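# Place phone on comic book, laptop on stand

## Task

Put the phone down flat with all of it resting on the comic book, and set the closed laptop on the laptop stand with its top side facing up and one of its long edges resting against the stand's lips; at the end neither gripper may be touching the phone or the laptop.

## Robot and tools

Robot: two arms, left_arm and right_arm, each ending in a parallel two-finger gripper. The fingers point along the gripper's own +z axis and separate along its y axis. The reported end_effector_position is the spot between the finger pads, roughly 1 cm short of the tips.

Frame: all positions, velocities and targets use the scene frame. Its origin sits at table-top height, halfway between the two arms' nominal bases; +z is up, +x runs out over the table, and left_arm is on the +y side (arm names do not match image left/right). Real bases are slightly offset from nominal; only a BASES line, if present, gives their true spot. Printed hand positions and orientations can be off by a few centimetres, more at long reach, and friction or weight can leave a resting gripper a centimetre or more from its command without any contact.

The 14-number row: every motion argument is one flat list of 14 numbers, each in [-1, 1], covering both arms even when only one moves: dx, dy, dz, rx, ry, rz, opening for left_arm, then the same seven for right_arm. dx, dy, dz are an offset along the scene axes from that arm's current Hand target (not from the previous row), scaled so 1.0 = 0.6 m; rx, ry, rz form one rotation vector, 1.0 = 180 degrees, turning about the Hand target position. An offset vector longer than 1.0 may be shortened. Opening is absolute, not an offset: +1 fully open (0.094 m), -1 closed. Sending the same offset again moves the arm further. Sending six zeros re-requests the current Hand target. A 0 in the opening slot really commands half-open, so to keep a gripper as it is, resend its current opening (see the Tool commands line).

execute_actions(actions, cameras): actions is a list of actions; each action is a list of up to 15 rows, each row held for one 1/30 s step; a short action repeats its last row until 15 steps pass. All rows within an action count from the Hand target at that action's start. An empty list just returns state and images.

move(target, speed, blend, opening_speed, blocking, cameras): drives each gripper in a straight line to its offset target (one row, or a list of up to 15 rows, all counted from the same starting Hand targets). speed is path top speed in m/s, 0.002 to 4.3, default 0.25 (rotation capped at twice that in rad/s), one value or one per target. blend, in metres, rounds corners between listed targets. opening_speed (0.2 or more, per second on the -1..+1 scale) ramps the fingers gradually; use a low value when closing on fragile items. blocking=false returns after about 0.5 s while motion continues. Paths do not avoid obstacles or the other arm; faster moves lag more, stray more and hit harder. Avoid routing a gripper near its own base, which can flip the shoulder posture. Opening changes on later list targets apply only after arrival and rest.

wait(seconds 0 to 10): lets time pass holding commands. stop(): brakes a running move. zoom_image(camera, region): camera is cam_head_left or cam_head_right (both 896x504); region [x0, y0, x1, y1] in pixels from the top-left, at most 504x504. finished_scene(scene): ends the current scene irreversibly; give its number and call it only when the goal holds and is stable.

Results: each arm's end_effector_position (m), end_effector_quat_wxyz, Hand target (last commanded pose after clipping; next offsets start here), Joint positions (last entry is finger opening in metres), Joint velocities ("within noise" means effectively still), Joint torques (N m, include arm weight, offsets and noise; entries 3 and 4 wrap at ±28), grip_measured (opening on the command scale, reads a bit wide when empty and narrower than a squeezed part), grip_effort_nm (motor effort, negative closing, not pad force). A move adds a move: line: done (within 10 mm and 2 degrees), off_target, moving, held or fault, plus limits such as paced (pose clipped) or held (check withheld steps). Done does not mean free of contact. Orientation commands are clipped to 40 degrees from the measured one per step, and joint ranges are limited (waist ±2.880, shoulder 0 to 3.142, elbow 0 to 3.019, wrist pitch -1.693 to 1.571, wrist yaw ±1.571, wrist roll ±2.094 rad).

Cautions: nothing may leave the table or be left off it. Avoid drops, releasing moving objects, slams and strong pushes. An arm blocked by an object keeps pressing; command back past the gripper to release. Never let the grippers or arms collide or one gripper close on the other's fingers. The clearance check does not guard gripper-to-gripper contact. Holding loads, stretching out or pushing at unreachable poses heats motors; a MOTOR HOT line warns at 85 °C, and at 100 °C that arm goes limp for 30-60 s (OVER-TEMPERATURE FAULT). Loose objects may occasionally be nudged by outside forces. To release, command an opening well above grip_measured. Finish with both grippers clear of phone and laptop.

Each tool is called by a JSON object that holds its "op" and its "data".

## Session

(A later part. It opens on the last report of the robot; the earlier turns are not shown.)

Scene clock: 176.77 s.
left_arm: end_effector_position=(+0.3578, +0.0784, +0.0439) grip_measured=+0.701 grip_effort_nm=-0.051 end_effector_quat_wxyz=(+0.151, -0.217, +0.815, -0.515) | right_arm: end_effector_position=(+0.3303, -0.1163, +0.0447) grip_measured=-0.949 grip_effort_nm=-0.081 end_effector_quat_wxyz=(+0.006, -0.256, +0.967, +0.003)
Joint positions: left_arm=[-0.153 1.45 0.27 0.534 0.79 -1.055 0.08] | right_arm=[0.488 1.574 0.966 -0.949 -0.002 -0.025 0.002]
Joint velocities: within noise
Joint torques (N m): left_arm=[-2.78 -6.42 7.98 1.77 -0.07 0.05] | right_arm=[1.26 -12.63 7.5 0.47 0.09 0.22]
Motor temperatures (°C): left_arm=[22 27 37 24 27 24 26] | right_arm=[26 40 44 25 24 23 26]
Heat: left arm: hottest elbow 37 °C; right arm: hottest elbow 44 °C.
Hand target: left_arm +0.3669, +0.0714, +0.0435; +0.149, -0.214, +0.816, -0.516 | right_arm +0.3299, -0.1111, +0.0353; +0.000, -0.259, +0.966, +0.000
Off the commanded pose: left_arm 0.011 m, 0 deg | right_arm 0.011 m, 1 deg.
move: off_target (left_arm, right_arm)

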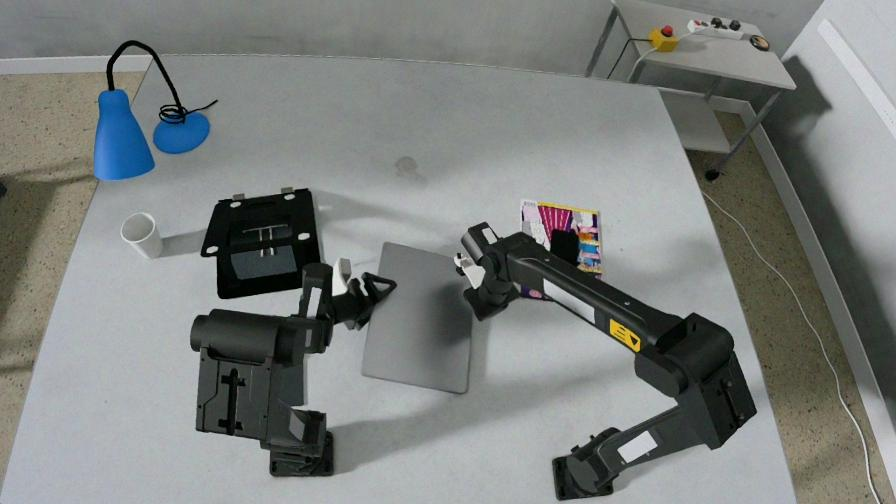

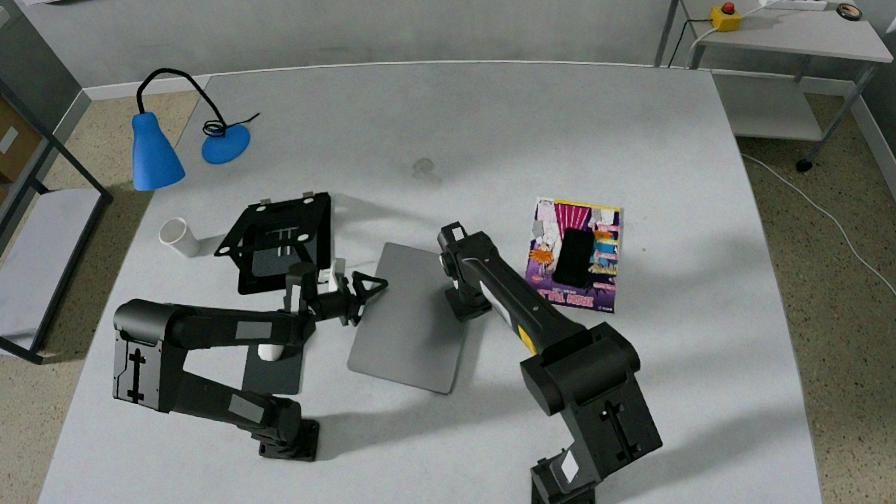

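{"op": "move", "data": {"target": [0.012, -0.032, 0.0, 0,0,0,0.7, 0,0,0,0,0,0,-0.95], "speed": 0.06}}

{"op": "move", "data": {"target": [0,0,0.008, 0,0,0,-0.85, 0,0,0,0,0,0,-0.95], "opening_speed": 0.3}}

{"op": "zoom_image", "data": {"camera": "cam_head_left", "region": [260, 220, 500, 400]}}

{"op": "zoom_image", "data": {"camera": "cam_head_right", "region": [260, 220, 500, 400]}}

Scene clock: 180.80 s.
left_arm: end_effector_position=(+0.3655, +0.0602, +0.0443) grip_measured=+0.701 grip_effort_nm=-0.051 end_effector_quat_wxyz=(+0.152, -0.217, +0.815, -0.515) | right_arm: end_effector_position=(+0.3303, -0.1163, +0.0447) grip_measured=-0.949 grip_effort_nm=-0.076 end_effector_quat_wxyz=(+0.006, -0.256, +0.967, +0.003)
Joint positions: left_arm=[-0.22 1.48 0.292 0.579 0.734 -1.108 0.08] | right_arm=[0.488 1.574 0.966 -0.949 -0.002 -0.025 0.002]
Joint velocities: within noise
Joint torques (N m): left_arm=[-2.96 -5.95 7.83 1.81 -0.15 -0.02] | right_arm=[1.26 -12.75 7.47 0.49 0.1 0.22]
Motor temperatures (°C): left_arm=[22 27 37 24 27 23 26] | right_arm=[26 39 44 25 24 23 26]
Heat: left arm: hottest elbow 37 °C; right arm: hottest elbow 44 °C.
Hand target: left_arm +0.3741, +0.0522, +0.0434; +0.149, -0.214, +0.816, -0.516 | right_arm +0.3299, -0.1111, +0.0353; +0.000, -0.259, +0.966, +0.000
Off the commanded pose: left_arm 0.012 m, 1 deg | right_arm 0.011 m, 1 deg.
move: off_target (left_arm, right_arm)

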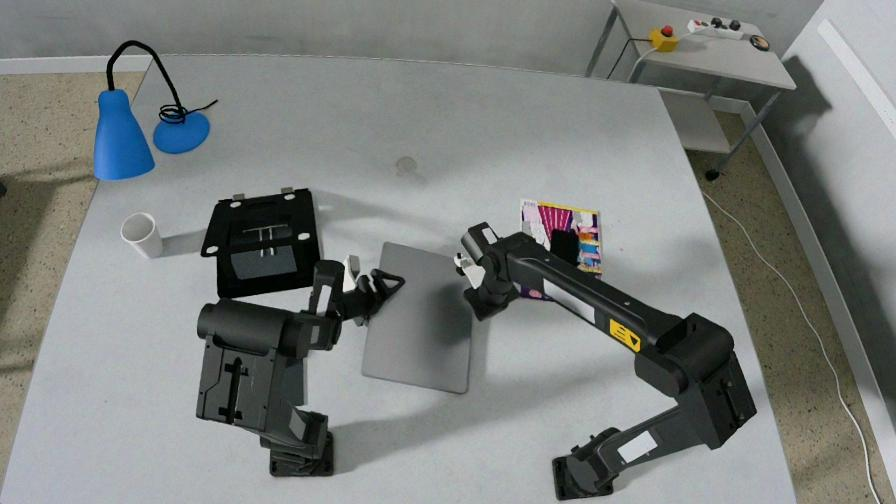

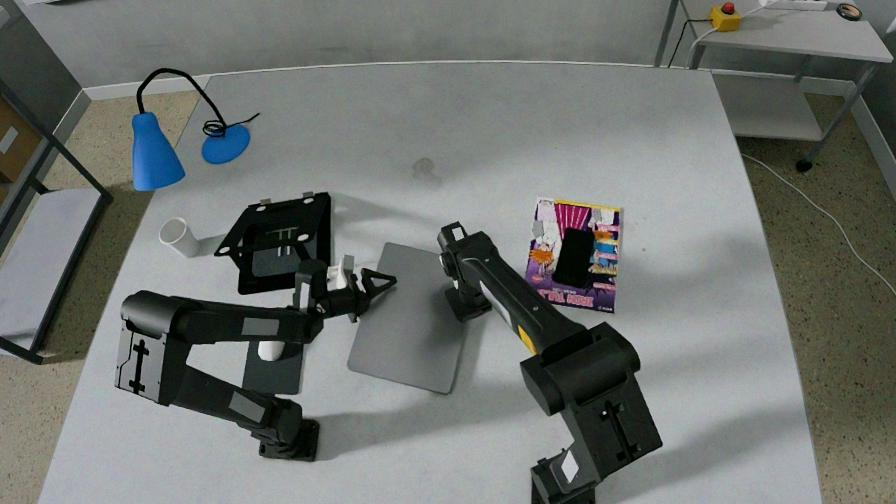

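Scene clock: 186.17 s.
left_arm: end_effector_position=(+0.3637, +0.0597, +0.0407) grip_measured=+0.266 grip_effort_nm=-1.009 end_effector_quat_wxyz=(+0.147, -0.220, +0.819, -0.509) | right_arm: end_effector_position=(+0.3303, -0.1163, +0.0447) grip_measured=-0.949 grip_effort_nm=-0.081 end_effector_quat_wxyz=(+0.006, -0.256, +0.967, +0.003)
Joint positions: left_arm=[-0.225 1.481 0.292 0.564 0.726 -1.106 0.059] | right_arm=[0.488 1.574 0.966 -0.949 -0.002 -0.025 0.002]
Joint velocities: within noise
Joint torques (N m): left_arm=[-2.14 -8.53 8.01 1.24 0.26 -0.01] | right_arm=[1.32 -12.75 7.5 0.44 0.09 0.22]
Motor temperatures (°C): left_arm=[22 27 37 24 27 23 27] | right_arm=[26 39 43 25 24 23 26]
Heat: left arm: hottest elbow 37 °C; right arm: hottest elbow 43 °C.
Hand target: left_arm +0.3741, +0.0522, +0.0482; +0.149, -0.214, +0.816, -0.516 | right_arm +0.3299, -0.1111, +0.0353; +0.000, -0.259, +0.966, +0.000
Off the commanded pose: left_arm 0.015 m, 1 deg | right_arm 0.011 m, 1 deg.
move: off_target (left_arm, right_arm)

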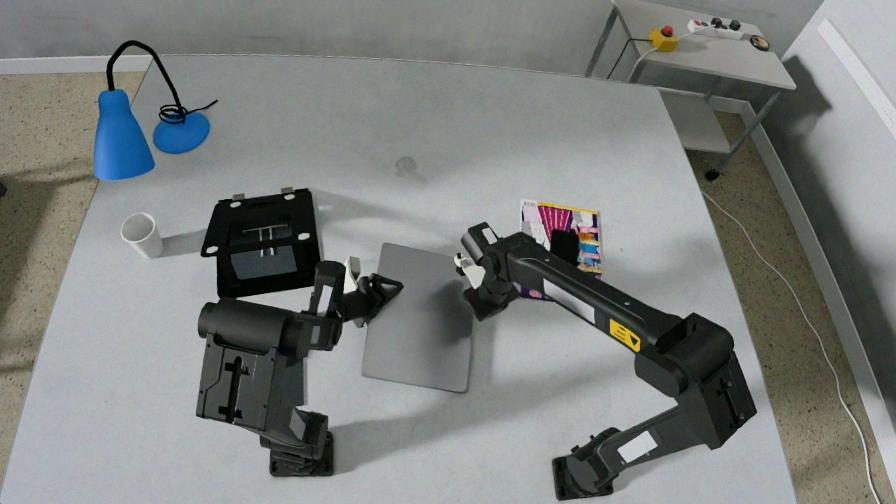

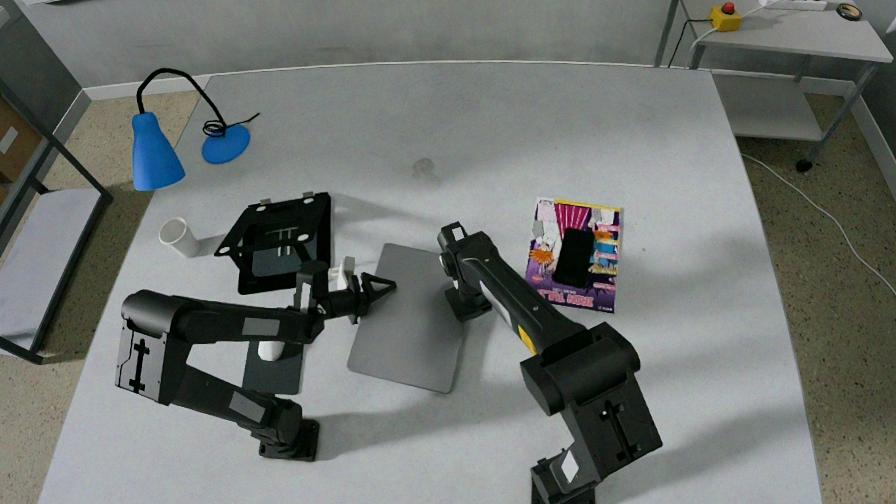

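Scaled by 2.100.

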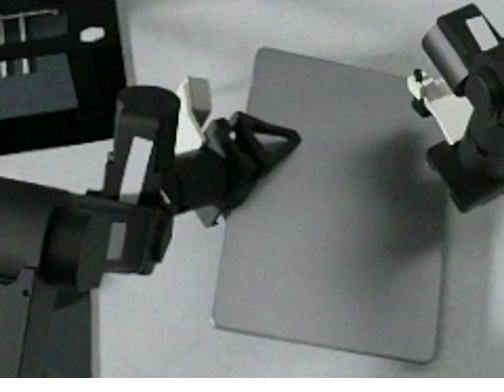

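Scaled by 2.100.

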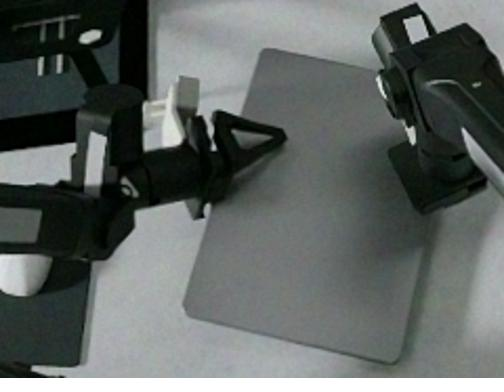

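{"op": "move", "data": {"target": [0.0,0.0,0.12, 0,0,0,-0.85, 0,0,0,0,0,0,-0.95], "speed": 0.08}}

{"op": "zoom_image", "data": {"camera": "cam_head_left", "region": [260, 220, 500, 400]}}

{"op": "zoom_image", "data": {"camera": "cam_head_right", "region": [260, 220, 500, 400]}}

Scene clock: 195.43 s.
left_arm: end_effector_position=(+0.3365, +0.0648, +0.0710) grip_measured=+0.265 grip_effort_nm=-1.009 end_effector_quat_wxyz=(+0.121, -0.225, +0.837, -0.484) | right_arm: end_effector_position=(+0.3303, -0.1163, +0.0447) grip_measured=-0.949 grip_effort_nm=-0.076 end_effector_quat_wxyz=(+0.006, -0.256, +0.967, +0.003)
Joint positions: left_arm=[-0.23 1.202 0.292 0.18 0.716 -1.057 0.059] | right_arm=[0.488 1.574 0.966 -0.949 -0.002 -0.025 0.002]
Joint velocities: within noise
Joint torques (N m): left_arm=[-1.96 -9.64 15.68 1.25 0.92 -0.52] | right_arm=[1.26 -12.63 7.49 0.47 0.09 0.22]
Motor temperatures (°C): left_arm=[22 27 38 24 27 24 27] | right_arm=[26 39 43 25 24 23 26]
Heat: left arm: hottest elbow 38 °C; right arm: hottest elbow 43 °C.
Hand target: left_arm +0.3741, +0.0523, +0.1202; +0.149, -0.214, +0.816, -0.516 | right_arm +0.3299, -0.1111, +0.0353; +0.000, -0.259, +0.966, +0.000
Off the commanded pose: left_arm 0.063 m, 6 deg | right_arm 0.011 m, 1 deg.
move: off_target (left_arm, right_arm)

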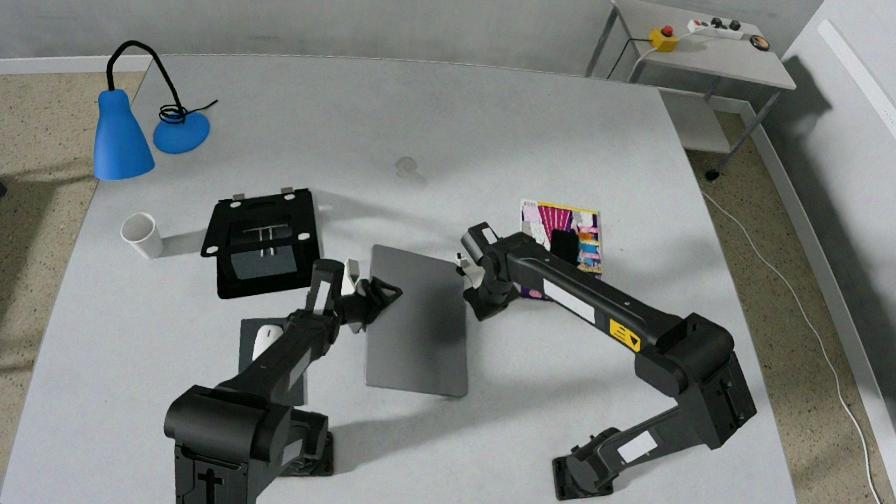

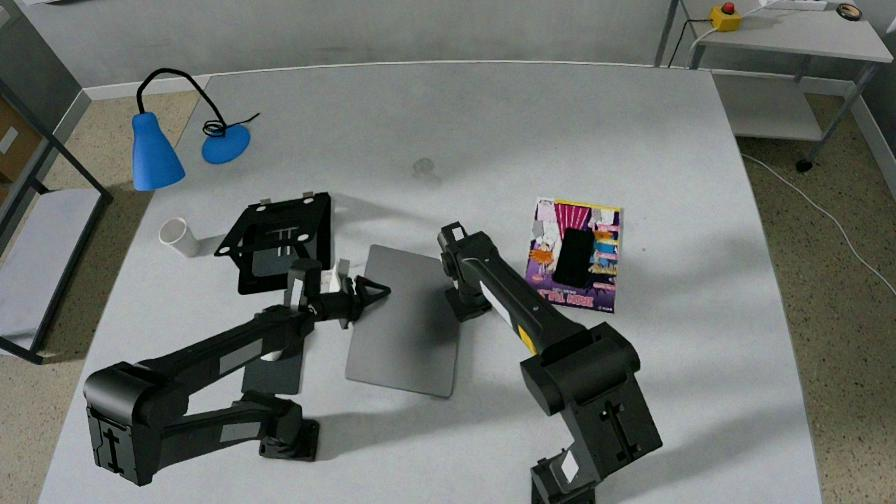

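Scaled by 2.100.

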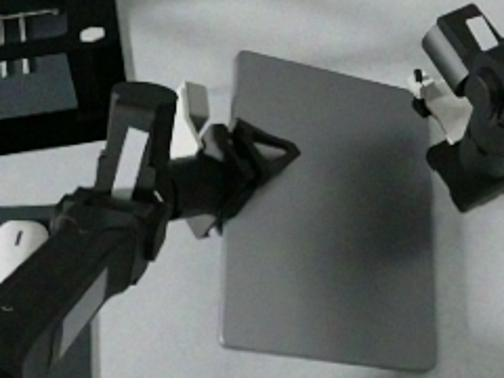

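Scaled by 2.100.

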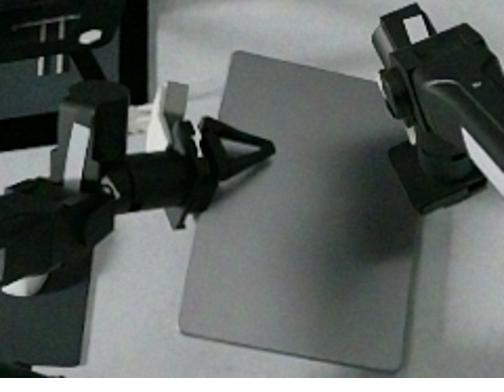

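{"op": "move", "data": {"target": [-0.03,0.01,0.07, -0.12,-0.07,0,-0.85, 0,0,0,0,0,0,-0.95], "speed": 0.1}}

{"op": "zoom_image", "data": {"camera": "cam_head_left", "region": [260, 220, 500, 400]}}

{"op": "zoom_image", "data": {"camera": "cam_head_right", "region": [260, 220, 500, 400]}}

Scene clock: 205.63 s.
left_arm: end_effector_position=(+0.3366, +0.0625, +0.1074) grip_measured=-0.627 grip_effort_nm=-1.009 end_effector_quat_wxyz=(+0.169, -0.200, +0.737, -0.623) | right_arm: end_effector_position=(+0.3313, -0.1183, +0.0447) grip_measured=-0.949 grip_effort_nm=-0.046 end_effector_quat_wxyz=(+0.008, -0.254, +0.967, -0.004)
Joint positions: left_arm=[-0.179 1.398 0.168 0.969 0.875 -1.368 0.018] | right_arm=[0.488 1.574 0.966 -0.949 0.01 -0.02 0.002]
Joint velocities: within noise
Joint torques (N m): left_arm=[-1.2 -11.58 9.06 5.67 1.17 -1.24] | right_arm=[1.32 -12.69 7.51 0.47 -0.34 0.14]
Motor temperatures (°C): left_arm=[22 27 40 24 28 24 27] | right_arm=[26 39 43 25 24 23 25]
Heat: left arm: hottest elbow 40 °C; right arm: hottest elbow 43 °C.
Hand target: left_arm +0.3561, +0.0583, +0.1622; +0.194, -0.180, +0.684, -0.679 | right_arm +0.3299, -0.1111, +0.0353; +0.000, -0.259, +0.966, +0.000
Off the commanded pose: left_arm 0.058 m, 10 deg | right_arm 0.012 m, 1 deg.
move: off_target (left_arm, right_arm)

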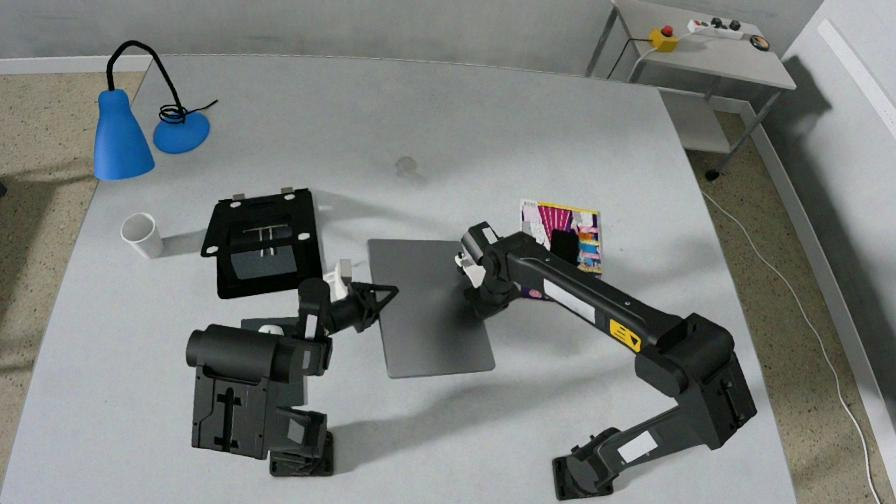

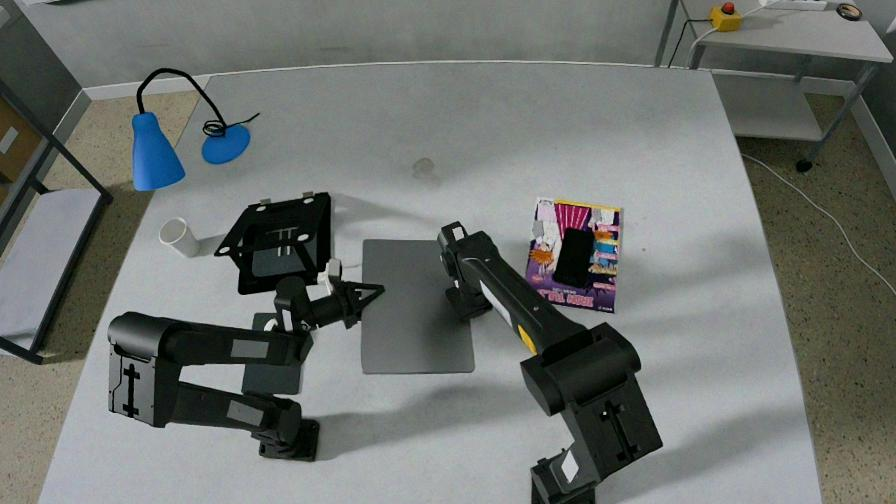

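Scaled by 2.100.

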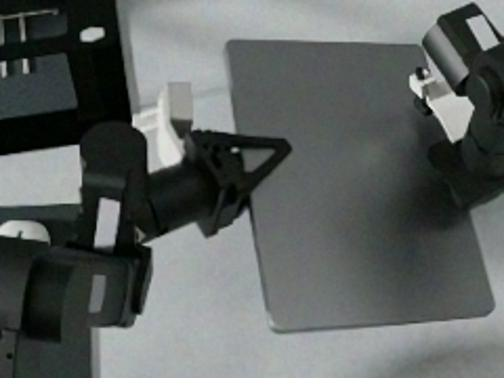

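Scaled by 2.100.

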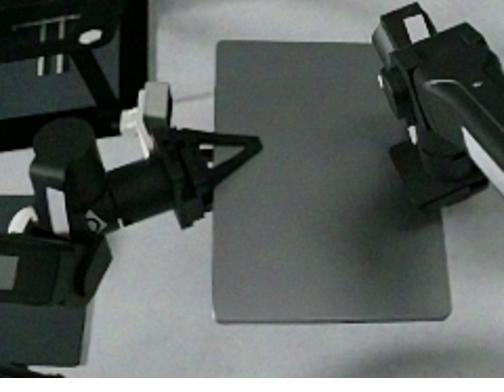

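{"op": "move", "data": {"target": [0,0,0.02, 0,0,0,-0.85, 0,-0.2,0.2,0,0,0,-0.95], "speed": 0.15, "cameras": ["cam_head_left"]}}

{"op": "move", "data": {"target": [-0.05,0.09,0.22, 0,0,0,-0.85, 0,0,0,0,0,0,-0.95], "speed": 0.12}}

Scene clock: 223.97 s.
left_arm: end_effector_position=(+0.3372, +0.0623, +0.1166) grip_measured=-0.627 grip_effort_nm=-1.009 end_effector_quat_wxyz=(+0.158, -0.214, +0.725, -0.635) | right_arm: end_effector_position=(+0.3112, -0.2323, +0.1336) grip_measured=-0.949 grip_effort_nm=-0.042 end_effector_quat_wxyz=(-0.026, -0.259, +0.966, +0.000)
Joint positions: left_arm=[-0.179 1.376 0.168 0.981 0.878 -1.437 0.018] | right_arm=[0.22 1.348 0.985 -1.259 0.002 -0.299 0.002]
Joint velocities: within noise
Joint torques (N m): left_arm=[-1.9 -12.34 9.58 4.94 0.6 -0.82] | right_arm=[-0.21 -12.57 12 -0.4 -0.05 0.08]
Motor temperatures (°C): left_arm=[22 27 39 25 29 25 28] | right_arm=[26 38 43 25 24 23 25]
Heat: left arm: hottest elbow 39 °C; right arm: hottest elbow 43 °C.
Hand target: left_arm +0.3561, +0.0582, +0.1742; +0.194, -0.180, +0.684, -0.679 | right_arm +0.3299, -0.2310, +0.1553; +0.000, -0.259, +0.966, +0.000
Off the commanded pose: left_arm 0.061 m, 9 deg | right_arm 0.029 m, 3 deg.
move: off_target (left_arm, right_arm)
Images, in order (width x height): cam_head_left 896x504.

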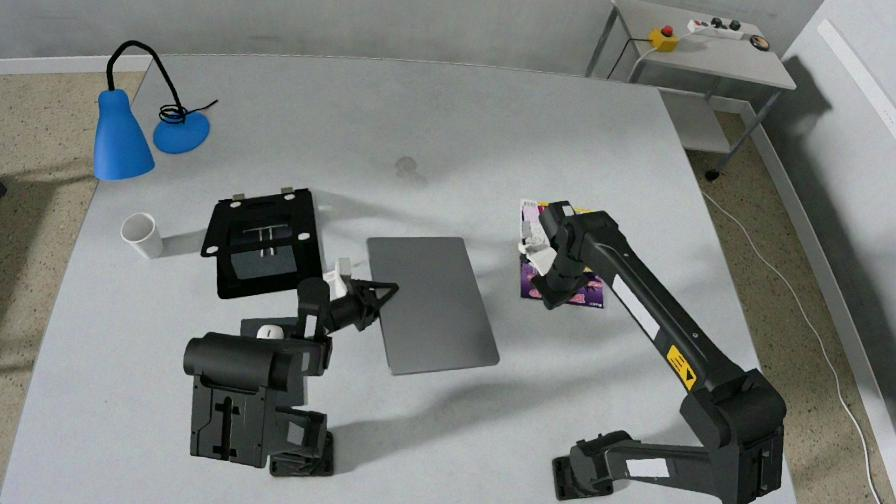

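Scene clock: 226.40 s.
left_arm: end_effector_position=(+0.2886, +0.1083, +0.1959) grip_measured=-0.627 grip_effort_nm=-1.009 end_effector_quat_wxyz=(+0.132, -0.242, +0.708, -0.650) | right_arm: end_effector_position=(+0.3112, -0.2323, +0.1336) grip_measured=-0.949 grip_effort_nm=-0.051 end_effector_quat_wxyz=(-0.026, -0.259, +0.965, +0.000)
Joint positions: left_arm=[0.049 0.658 0.168 0.221 1.105 -1.458 0.018] | right_arm=[0.22 1.348 0.985 -1.259 0.002 -0.3 0.002]
Joint velocities: within noise
Joint torques (N m): left_arm=[0.26 -5.07 26.44 2.62 1.09 -0.67] | right_arm=[-0.15 -12.57 12.01 -0.28 -0.05 0.09]
Motor temperatures (°C): left_arm=[22 27 41 24 29 25 28] | right_arm=[26 39 44 25 24 23 25]
Heat: left arm: hottest elbow 41 °C; right arm: hottest elbow 44 °C.
Hand target: left_arm +0.3261, +0.1123, +0.3062; +0.194, -0.180, +0.684, -0.679 | right_arm +0.3300, -0.2310, +0.1553; +0.000, -0.259, +0.966, +0.000
Off the commanded pose: left_arm 0.117 m, 11 deg | right_arm 0.029 m, 3 deg.
move: off_target (left_arm, right_arm)

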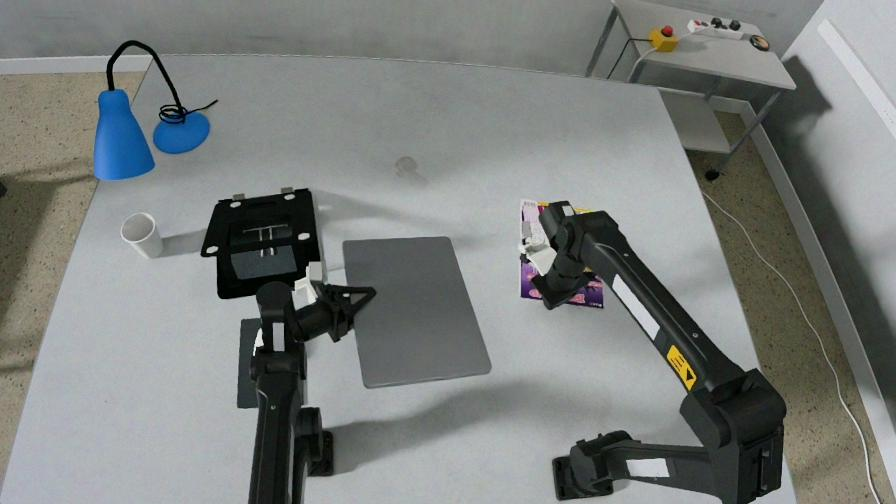

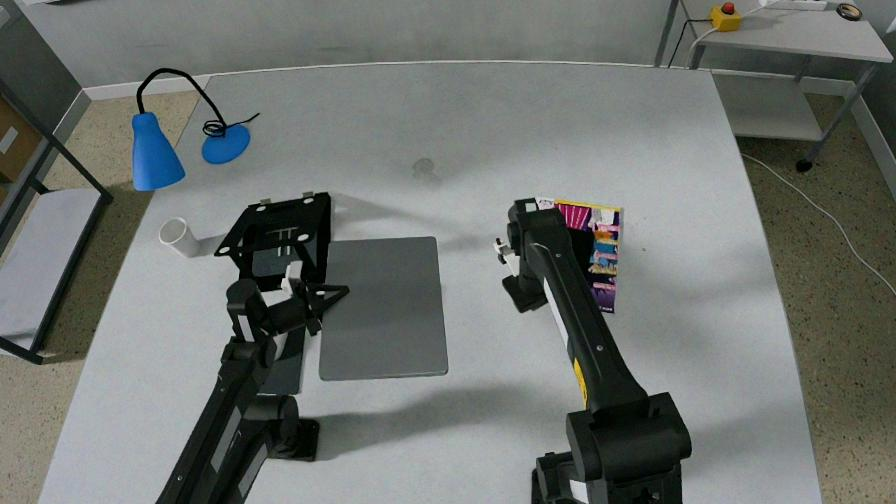

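{"op": "move", "data": {"target": [[-0.03,0.08,0.1, 0,0,0.2,-0.85, 0,0,0,0,0,0,-0.95],[-0.01,0.2,0.12, 0,0,0.36,-0.85, 0,0,0,0,0,0,-0.95]], "speed": 0.25, "blend": [0.03,0]}}

Scene clock: 231.57 s.
left_arm: end_effector_position=(+0.2906, +0.2335, +0.1815) grip_measured=-0.628 grip_effort_nm=-1.009 end_effector_quat_wxyz=(+0.452, -0.552, +0.614, -0.336) | right_arm: end_effector_position=(+0.3111, -0.2323, +0.1336) grip_measured=-0.949 grip_effort_nm=-0.046 end_effector_quat_wxyz=(-0.026, -0.259, +0.965, +0.000)
Joint positions: left_arm=[-0.259 0.12 0.196 -0.467 -0.3 -1.492 0.017] | right_arm=[0.22 1.348 0.985 -1.26 0.002 -0.3 0.002]
Joint velocities: within noise
Joint torques (N m): left_arm=[-1.55 -3.96 -25.18 5.11 -0.67 -0.52] | right_arm=[-0.21 -12.51 12.01 -0.29 -0.05 0.08]
Motor temperatures (°C): left_arm=[22 27 46 24 29 25 28] | right_arm=[26 39 45 25 24 23 25]
Heat: left arm: hottest elbow 46 °C; right arm: hottest elbow 45 °C.
Hand target: left_arm +0.3202, +0.2322, +0.3782; +0.528, -0.519, +0.481, -0.470 | right_arm +0.3299, -0.2310, +0.1553; +0.000, -0.259, +0.966, +0.000
Off the commanded pose: left_arm 0.199 m, 24 deg | right_arm 0.029 m, 3 deg.
move: off_target (left_arm, right_arm)

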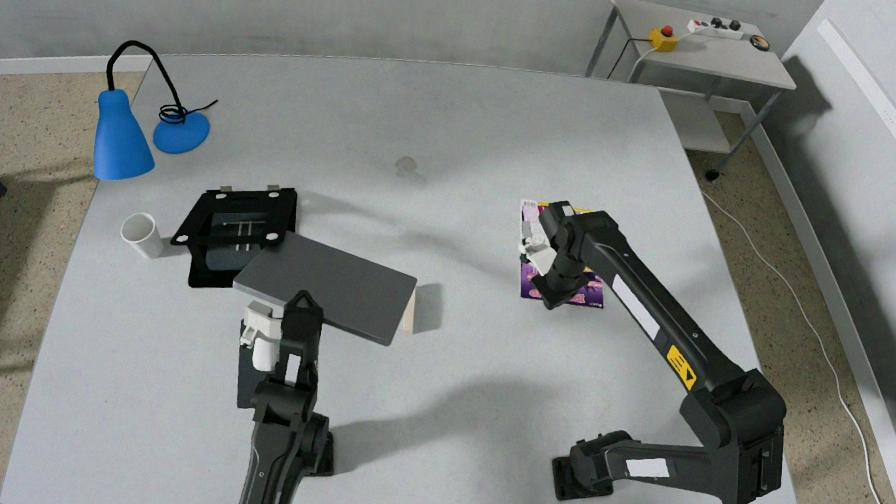

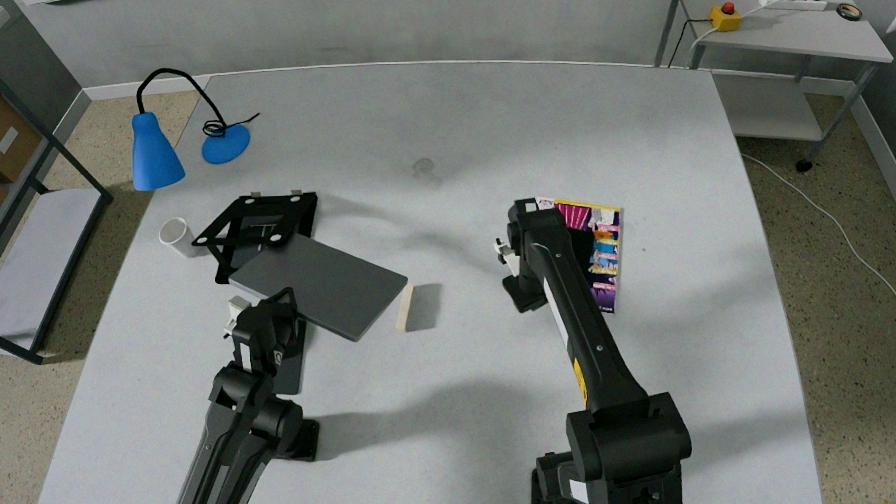

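{"op": "move", "data": {"target": [0.02,-0.04,0.15, 0,0,0,-0.85, 0,0,0,0,0,0,-0.95], "speed": 0.2}}

Scene clock: 237.87 s.
left_arm: end_effector_position=(+0.2828, +0.2261, +0.1962) grip_measured=-0.628 grip_effort_nm=-1.004 end_effector_quat_wxyz=(+0.451, -0.547, +0.644, -0.289) | right_arm: end_effector_position=(+0.3111, -0.2323, +0.1336) grip_measured=-0.949 grip_effort_nm=-0.051 end_effector_quat_wxyz=(-0.026, -0.259, +0.965, +0.000)
Joint positions: left_arm=[-0.39 0.171 0.283 -0.605 -0.445 -1.501 0.017] | right_arm=[0.22 1.348 0.985 -1.26 0.002 -0.3 0.002]
Joint velocities: within noise
Joint torques (N m): left_arm=[-3.19 -2.73 -25.13 5.05 -0.56 -0.53] | right_arm=[-0.21 -12.57 12.03 -0.27 -0.05 0.08]
Motor temperatures (°C): left_arm=[22 27 54 25 28 24 28] | right_arm=[26 39 47 25 24 23 25]
Heat: left arm: hottest elbow 54 °C; right arm: hottest elbow 47 °C.
Hand target: left_arm +0.3321, +0.2082, +0.4682; +0.528, -0.519, +0.481, -0.470 | right_arm +0.3299, -0.2310, +0.1553; +0.000, -0.259, +0.966, +0.000
Off the commanded pose: left_arm 0.277 m, 29 deg | right_arm 0.029 m, 3 deg.
move: off_target (left_arm, right_arm)

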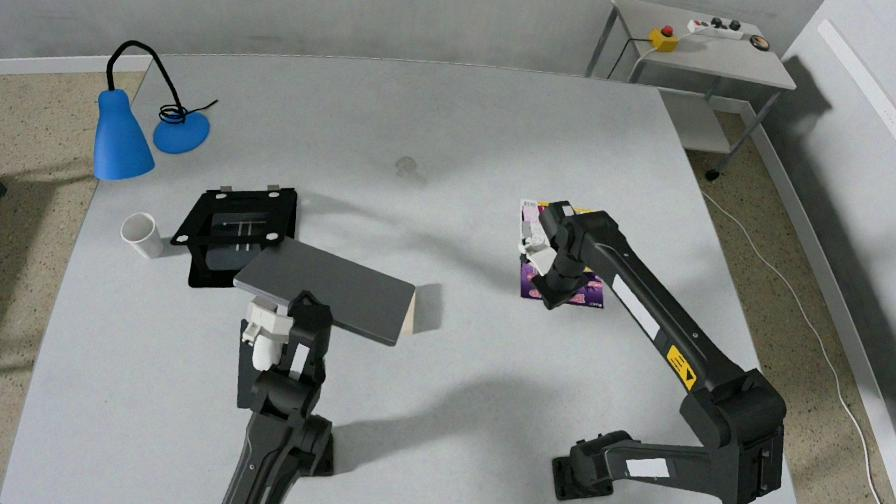

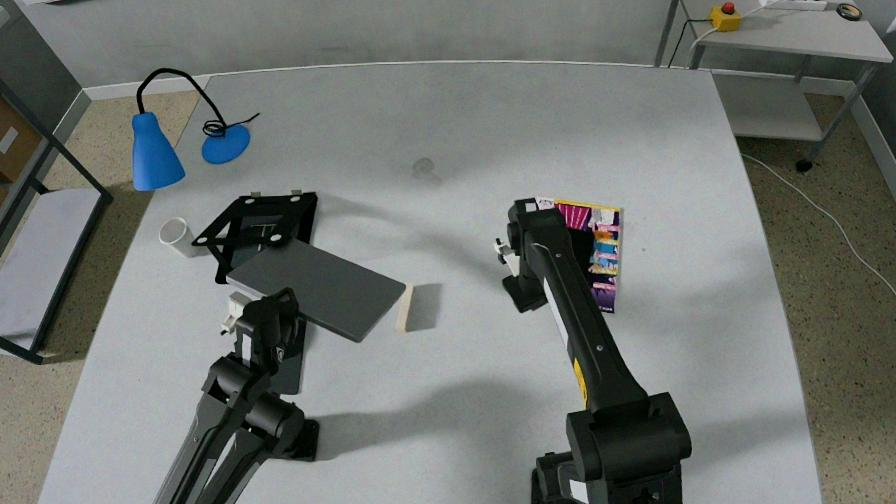

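{"op": "move", "data": {"target": [0.15,-0.263,-0.2, 0,0,0,-0.85, 0,0,0,0,0,0,-0.95], "speed": 0.25}}

Scene clock: 255.33 s.
left_arm: end_effector_position=(+0.3658, +0.0887, +0.1996) grip_measured=-0.628 grip_effort_nm=-1.009 end_effector_quat_wxyz=(+0.523, -0.476, +0.629, -0.321) | right_arm: end_effector_position=(+0.3111, -0.2323, +0.1336) grip_measured=-0.949 grip_effort_nm=-0.051 end_effector_quat_wxyz=(-0.026, -0.259, +0.965, +0.000)
Joint positions: left_arm=[-0.814 0.926 0.361 0.186 -0.846 -1.489 0.017] | right_arm=[0.22 1.348 0.985 -1.26 0.002 -0.3 0.002]
Joint velocities: within noise
Joint torques (N m): left_arm=[-0.67 -9.52 -27.64 5.86 -0.71 -0.61] | right_arm=[-0.21 -12.57 12.01 -0.28 -0.05 0.09]
Motor temperatures (°C): left_arm=[22 27 62 25 28 24 28] | right_arm=[26 39 50 25 24 23 25]
Heat: left arm: hottest elbow 62 °C; right arm: hottest elbow 50 °C.
Hand target: left_arm +0.4222, +0.0506, +0.3483; +0.528, -0.519, +0.481, -0.470 | right_arm +0.3299, -0.2310, +0.1553; +0.000, -0.259, +0.966, +0.000
Off the commanded pose: left_arm 0.164 m, 25 deg | right_arm 0.029 m, 3 deg.
move: off_target (left_arm, right_arm)

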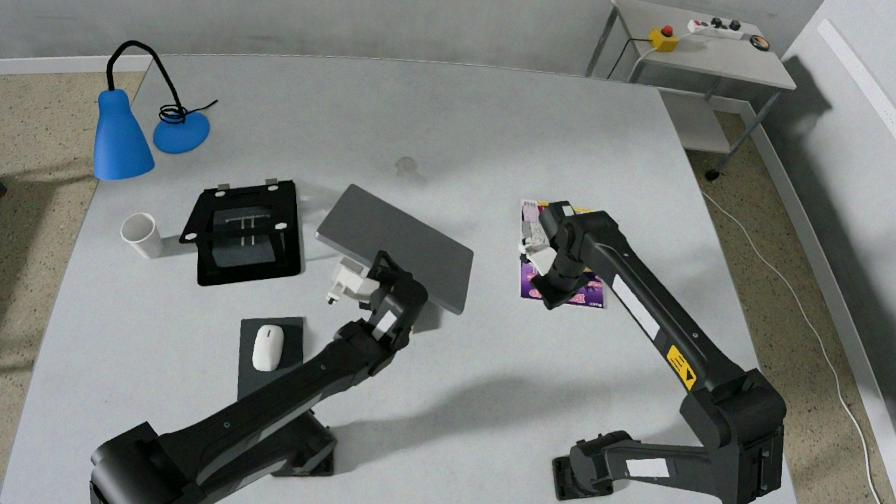

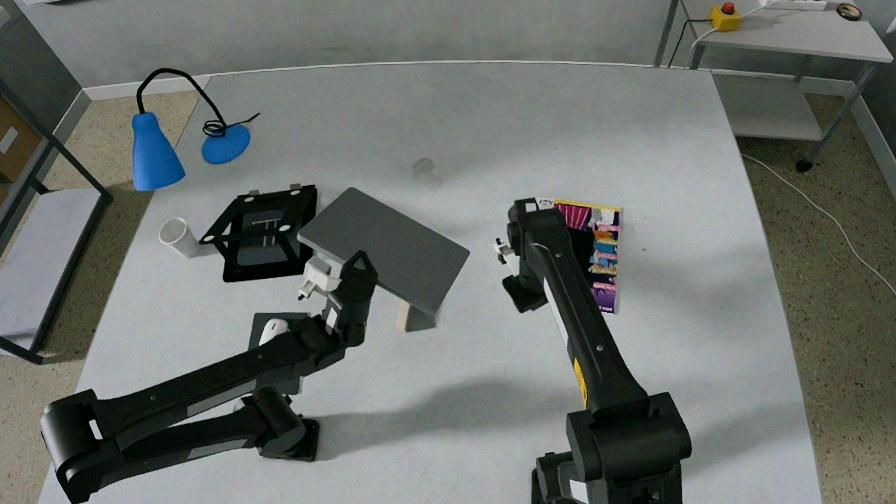

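{"op": "move", "data": {"target": [[0.13,0.33,0.07,0,0,0.11,-0.85,0,0,0,0,0,0,-0.95],[0.21,0.6,0.07,0,0,0.19,-0.85,0,0,0,0,0,0,-0.95]], "speed": 0.22, "blend": [0.05,0]}}

Scene clock: 270.80 s.
left_arm: end_effector_position=(+0.4721, +0.3908, +0.2117) grip_measured=-0.629 grip_effort_nm=-1.009 end_effector_quat_wxyz=(-0.549, +0.681, -0.459, +0.156) | right_arm: end_effector_position=(+0.3111, -0.2323, +0.1336) grip_measured=-0.949 grip_effort_nm=-0.051 end_effector_quat_wxyz=(-0.026, -0.259, +0.965, +0.000)
Joint positions: left_arm=[0.111 1.152 0.592 0.147 -0.522 -1.47 0.017] | right_arm=[0.22 1.348 0.985 -1.26 0.002 -0.3 0.002]
Joint velocities: within noise
Joint torques (N m): left_arm=[-1.38 -14.33 -27.3 6.37 -0.53 -0.74] | right_arm=[-0.15 -12.51 12.01 -0.28 -0.05 0.1]
Motor temperatures (°C): left_arm=[22 27 67 25 28 24 28] | right_arm=[26 39 52 25 24 23 25]
Heat: left arm: hottest elbow 67 °C; right arm: hottest elbow 52 °C.
Hand target: left_arm +0.5483, +0.4104, +0.3901; -0.643, +0.637, -0.307, +0.293 | right_arm +0.3299, -0.2310, +0.1553; +0.000, -0.259, +0.966, +0.000
Off the commanded pose: left_arm 0.195 m, 26 deg | right_arm 0.029 m, 3 deg.
move: off_target (left_arm, right_arm)

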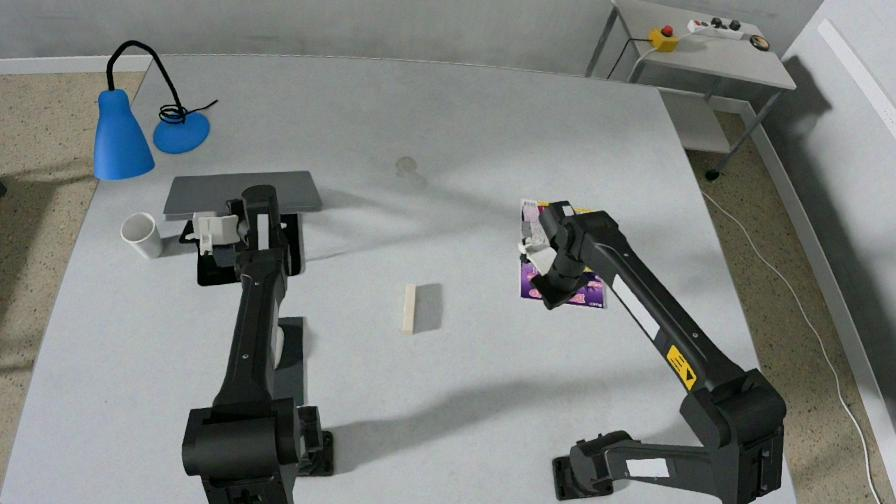

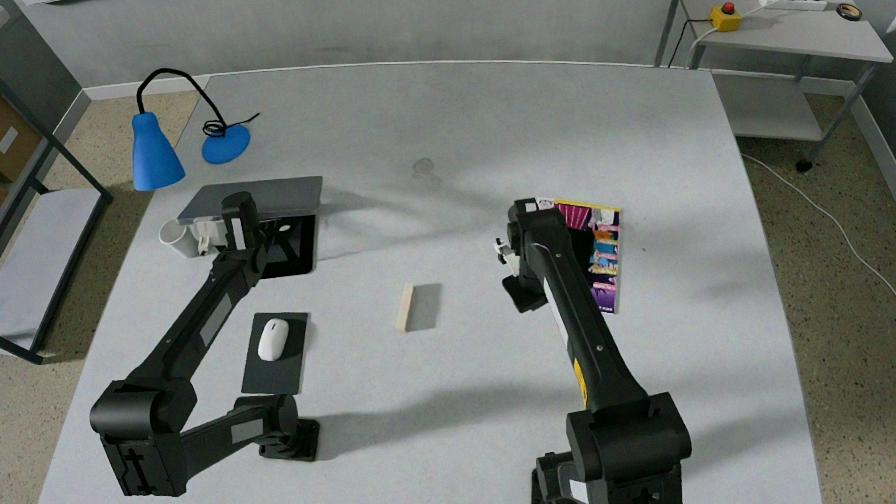

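{"op": "move", "data": {"target": [0.075,0.11,-0.06,0,0,0.025,-0.85,0,0,0,0,0,0,-0.95], "speed": 0.12}}

{"op": "zoom_image", "data": {"camera": "cam_head_left", "region": [100, 140, 380, 350]}}

{"op": "zoom_image", "data": {"camera": "cam_head_right", "region": [100, 140, 380, 350]}}

Scene clock: 280.60 s.
left_arm: end_effector_position=(+0.5158, +0.4467, +0.1794) grip_measured=-0.629 grip_effort_nm=-1.009 end_effector_quat_wxyz=(-0.553, +0.701, -0.429, +0.138) | right_arm: end_effector_position=(+0.3111, -0.2323, +0.1336) grip_measured=-0.949 grip_effort_nm=-0.046 end_effector_quat_wxyz=(-0.026, -0.259, +0.965, +0.000)
Joint positions: left_arm=[0.213 1.392 0.692 0.291 -0.499 -1.471 0.017] | right_arm=[0.22 1.348 0.985 -1.26 0.002 -0.3 0.002]
Joint velocities: within noise
Joint torques (N m): left_arm=[-0.67 -18.73 26.48 6.34 -0.33 -0.72] | right_arm=[-0.21 -12.57 12.03 -0.27 -0.06 0.09]
Motor temperatures (°C): left_arm=[22 27 67 25 28 24 28] | right_arm=[26 39 53 25 24 23 25]
Heat: left arm: hottest elbow 67 °C; right arm: hottest elbow 53 °C.
Hand target: left_arm +0.5932, +0.4764, +0.3541; -0.654, +0.649, -0.282, +0.268 | right_arm +0.3299, -0.2310, +0.1553; +0.000, -0.259, +0.966, +0.000
Off the commanded pose: left_arm 0.193 m, 26 deg | right_arm 0.029 m, 3 deg.
move: off_target (left_arm, right_arm)

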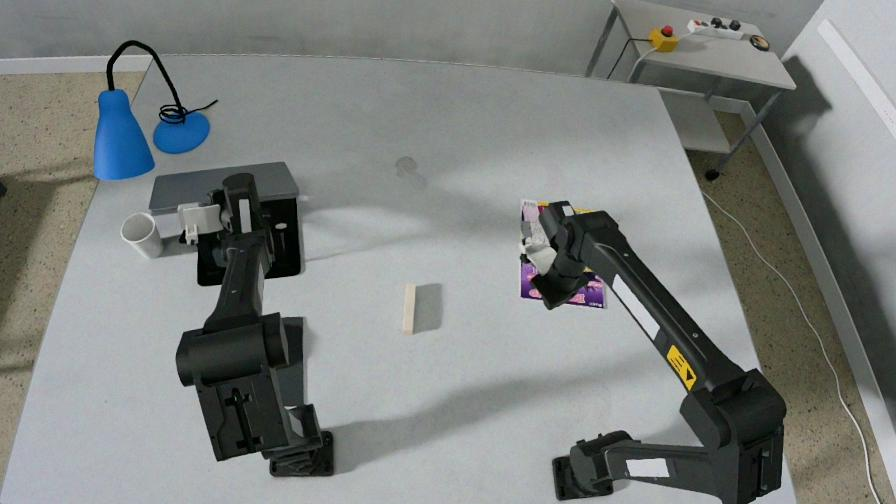

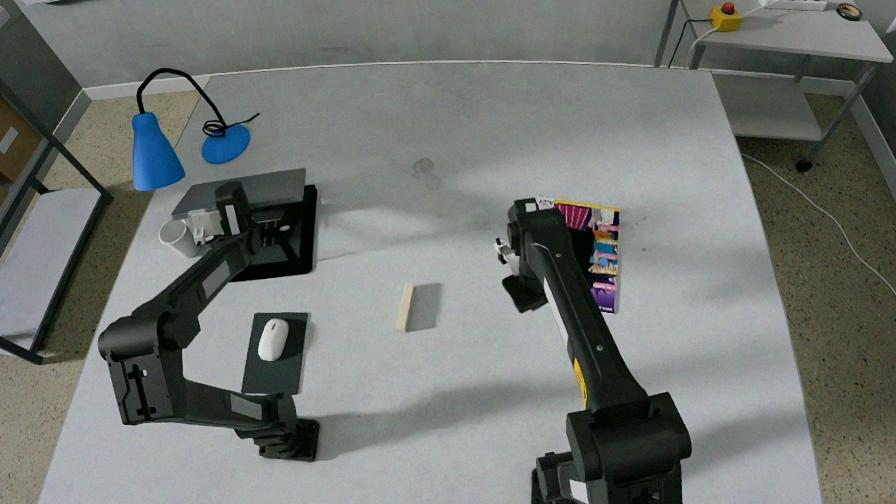

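Scaled by 1.800.

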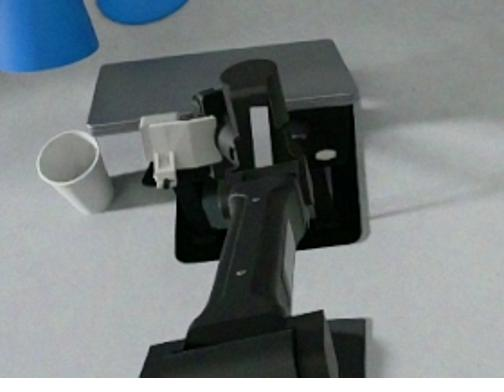

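Scaled by 1.800.

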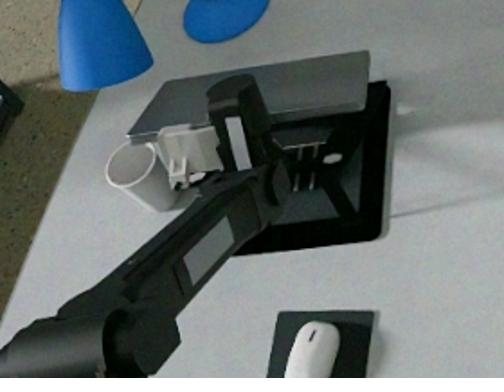

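{"op": "move", "data": {"target": [-0.01,0.0,-0.11,0,0,0.008,-0.85,0,0,0,0,0,0,-0.95], "speed": 0.08}}

{"op": "zoom_image", "data": {"camera": "cam_head_left", "region": [100, 140, 380, 350]}}

{"op": "zoom_image", "data": {"camera": "cam_head_right", "region": [100, 140, 380, 350]}}

Scene clock: 286.47 s.
left_arm: end_effector_position=(+0.5336, +0.4564, +0.1655) grip_measured=-0.629 grip_effort_nm=-1.009 end_effector_quat_wxyz=(-0.586, +0.690, -0.396, +0.154) | right_arm: end_effector_position=(+0.3111, -0.2323, +0.1336) grip_measured=-0.949 grip_effort_nm=-0.051 end_effector_quat_wxyz=(-0.026, -0.259, +0.965, +0.000)
Joint positions: left_arm=[0.215 1.509 0.692 0.505 -0.527 -1.468 0.017] | right_arm=[0.22 1.348 0.985 -1.26 0.002 -0.3 0.002]
Joint velocities: within noise
Joint torques (N m): left_arm=[-1.08 -17.08 20.6 5.82 -0.43 -0.8] | right_arm=[-0.15 -12.63 12.04 -0.27 -0.05 0.09]
Motor temperatures (°C): left_arm=[22 28 67 25 28 25 29] | right_arm=[26 39 53 25 24 23 25]
Heat: left arm: hottest elbow 67 °C; right arm: hottest elbow 53 °C.
Hand target: left_arm +0.5873, +0.4764, +0.2882; -0.657, +0.652, -0.274, +0.260 | right_arm +0.3299, -0.2310, +0.1553; +0.000, -0.259, +0.966, +0.000
Off the commanded pose: left_arm 0.135 m, 21 deg | right_arm 0.029 m, 3 deg.
move: off_target (left_arm, right_arm)

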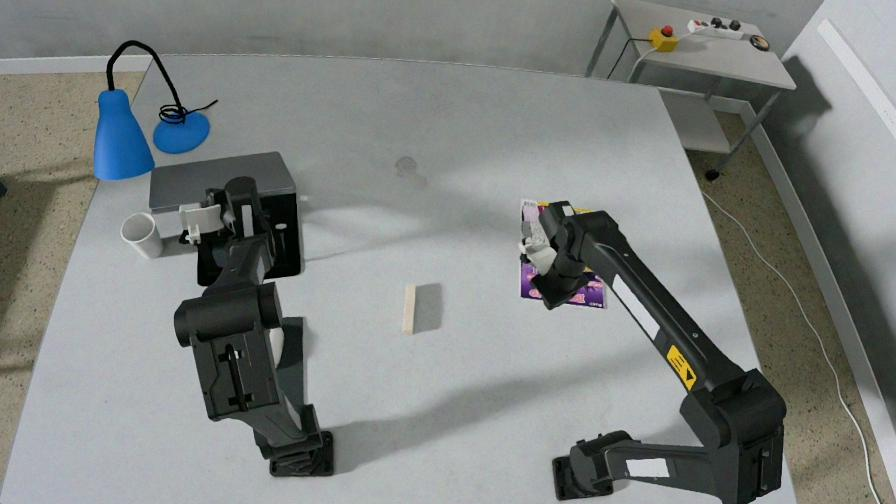

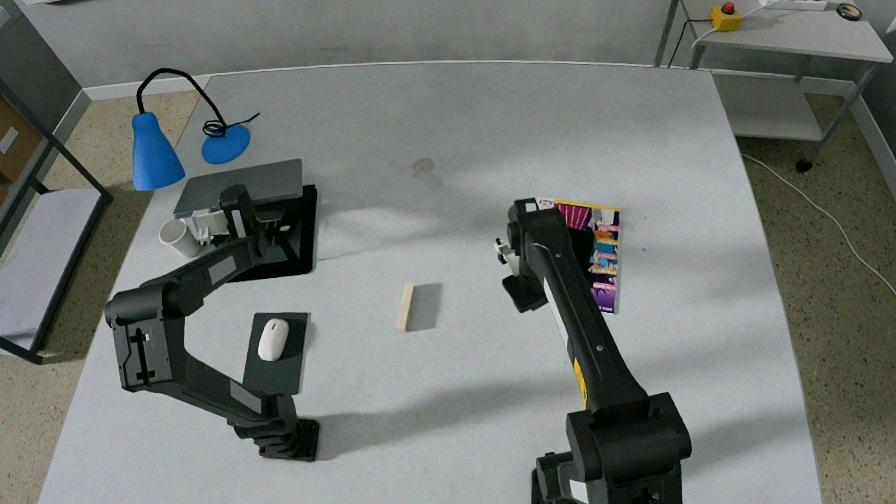

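Scaled by 1.800.

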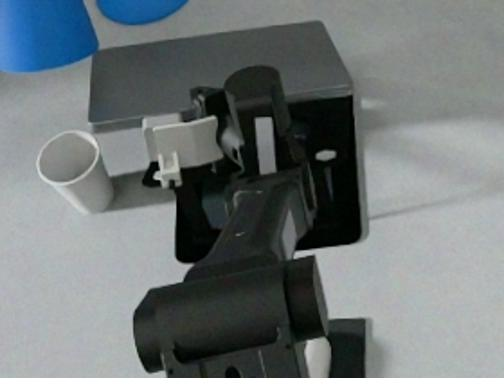

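Scaled by 1.800.

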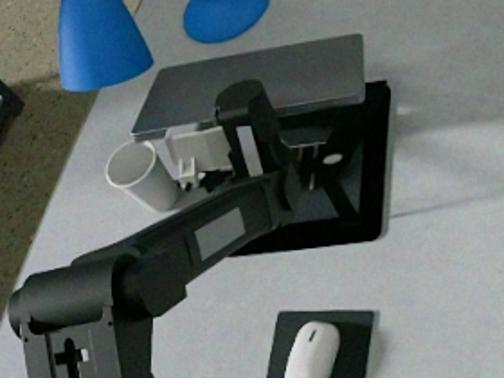

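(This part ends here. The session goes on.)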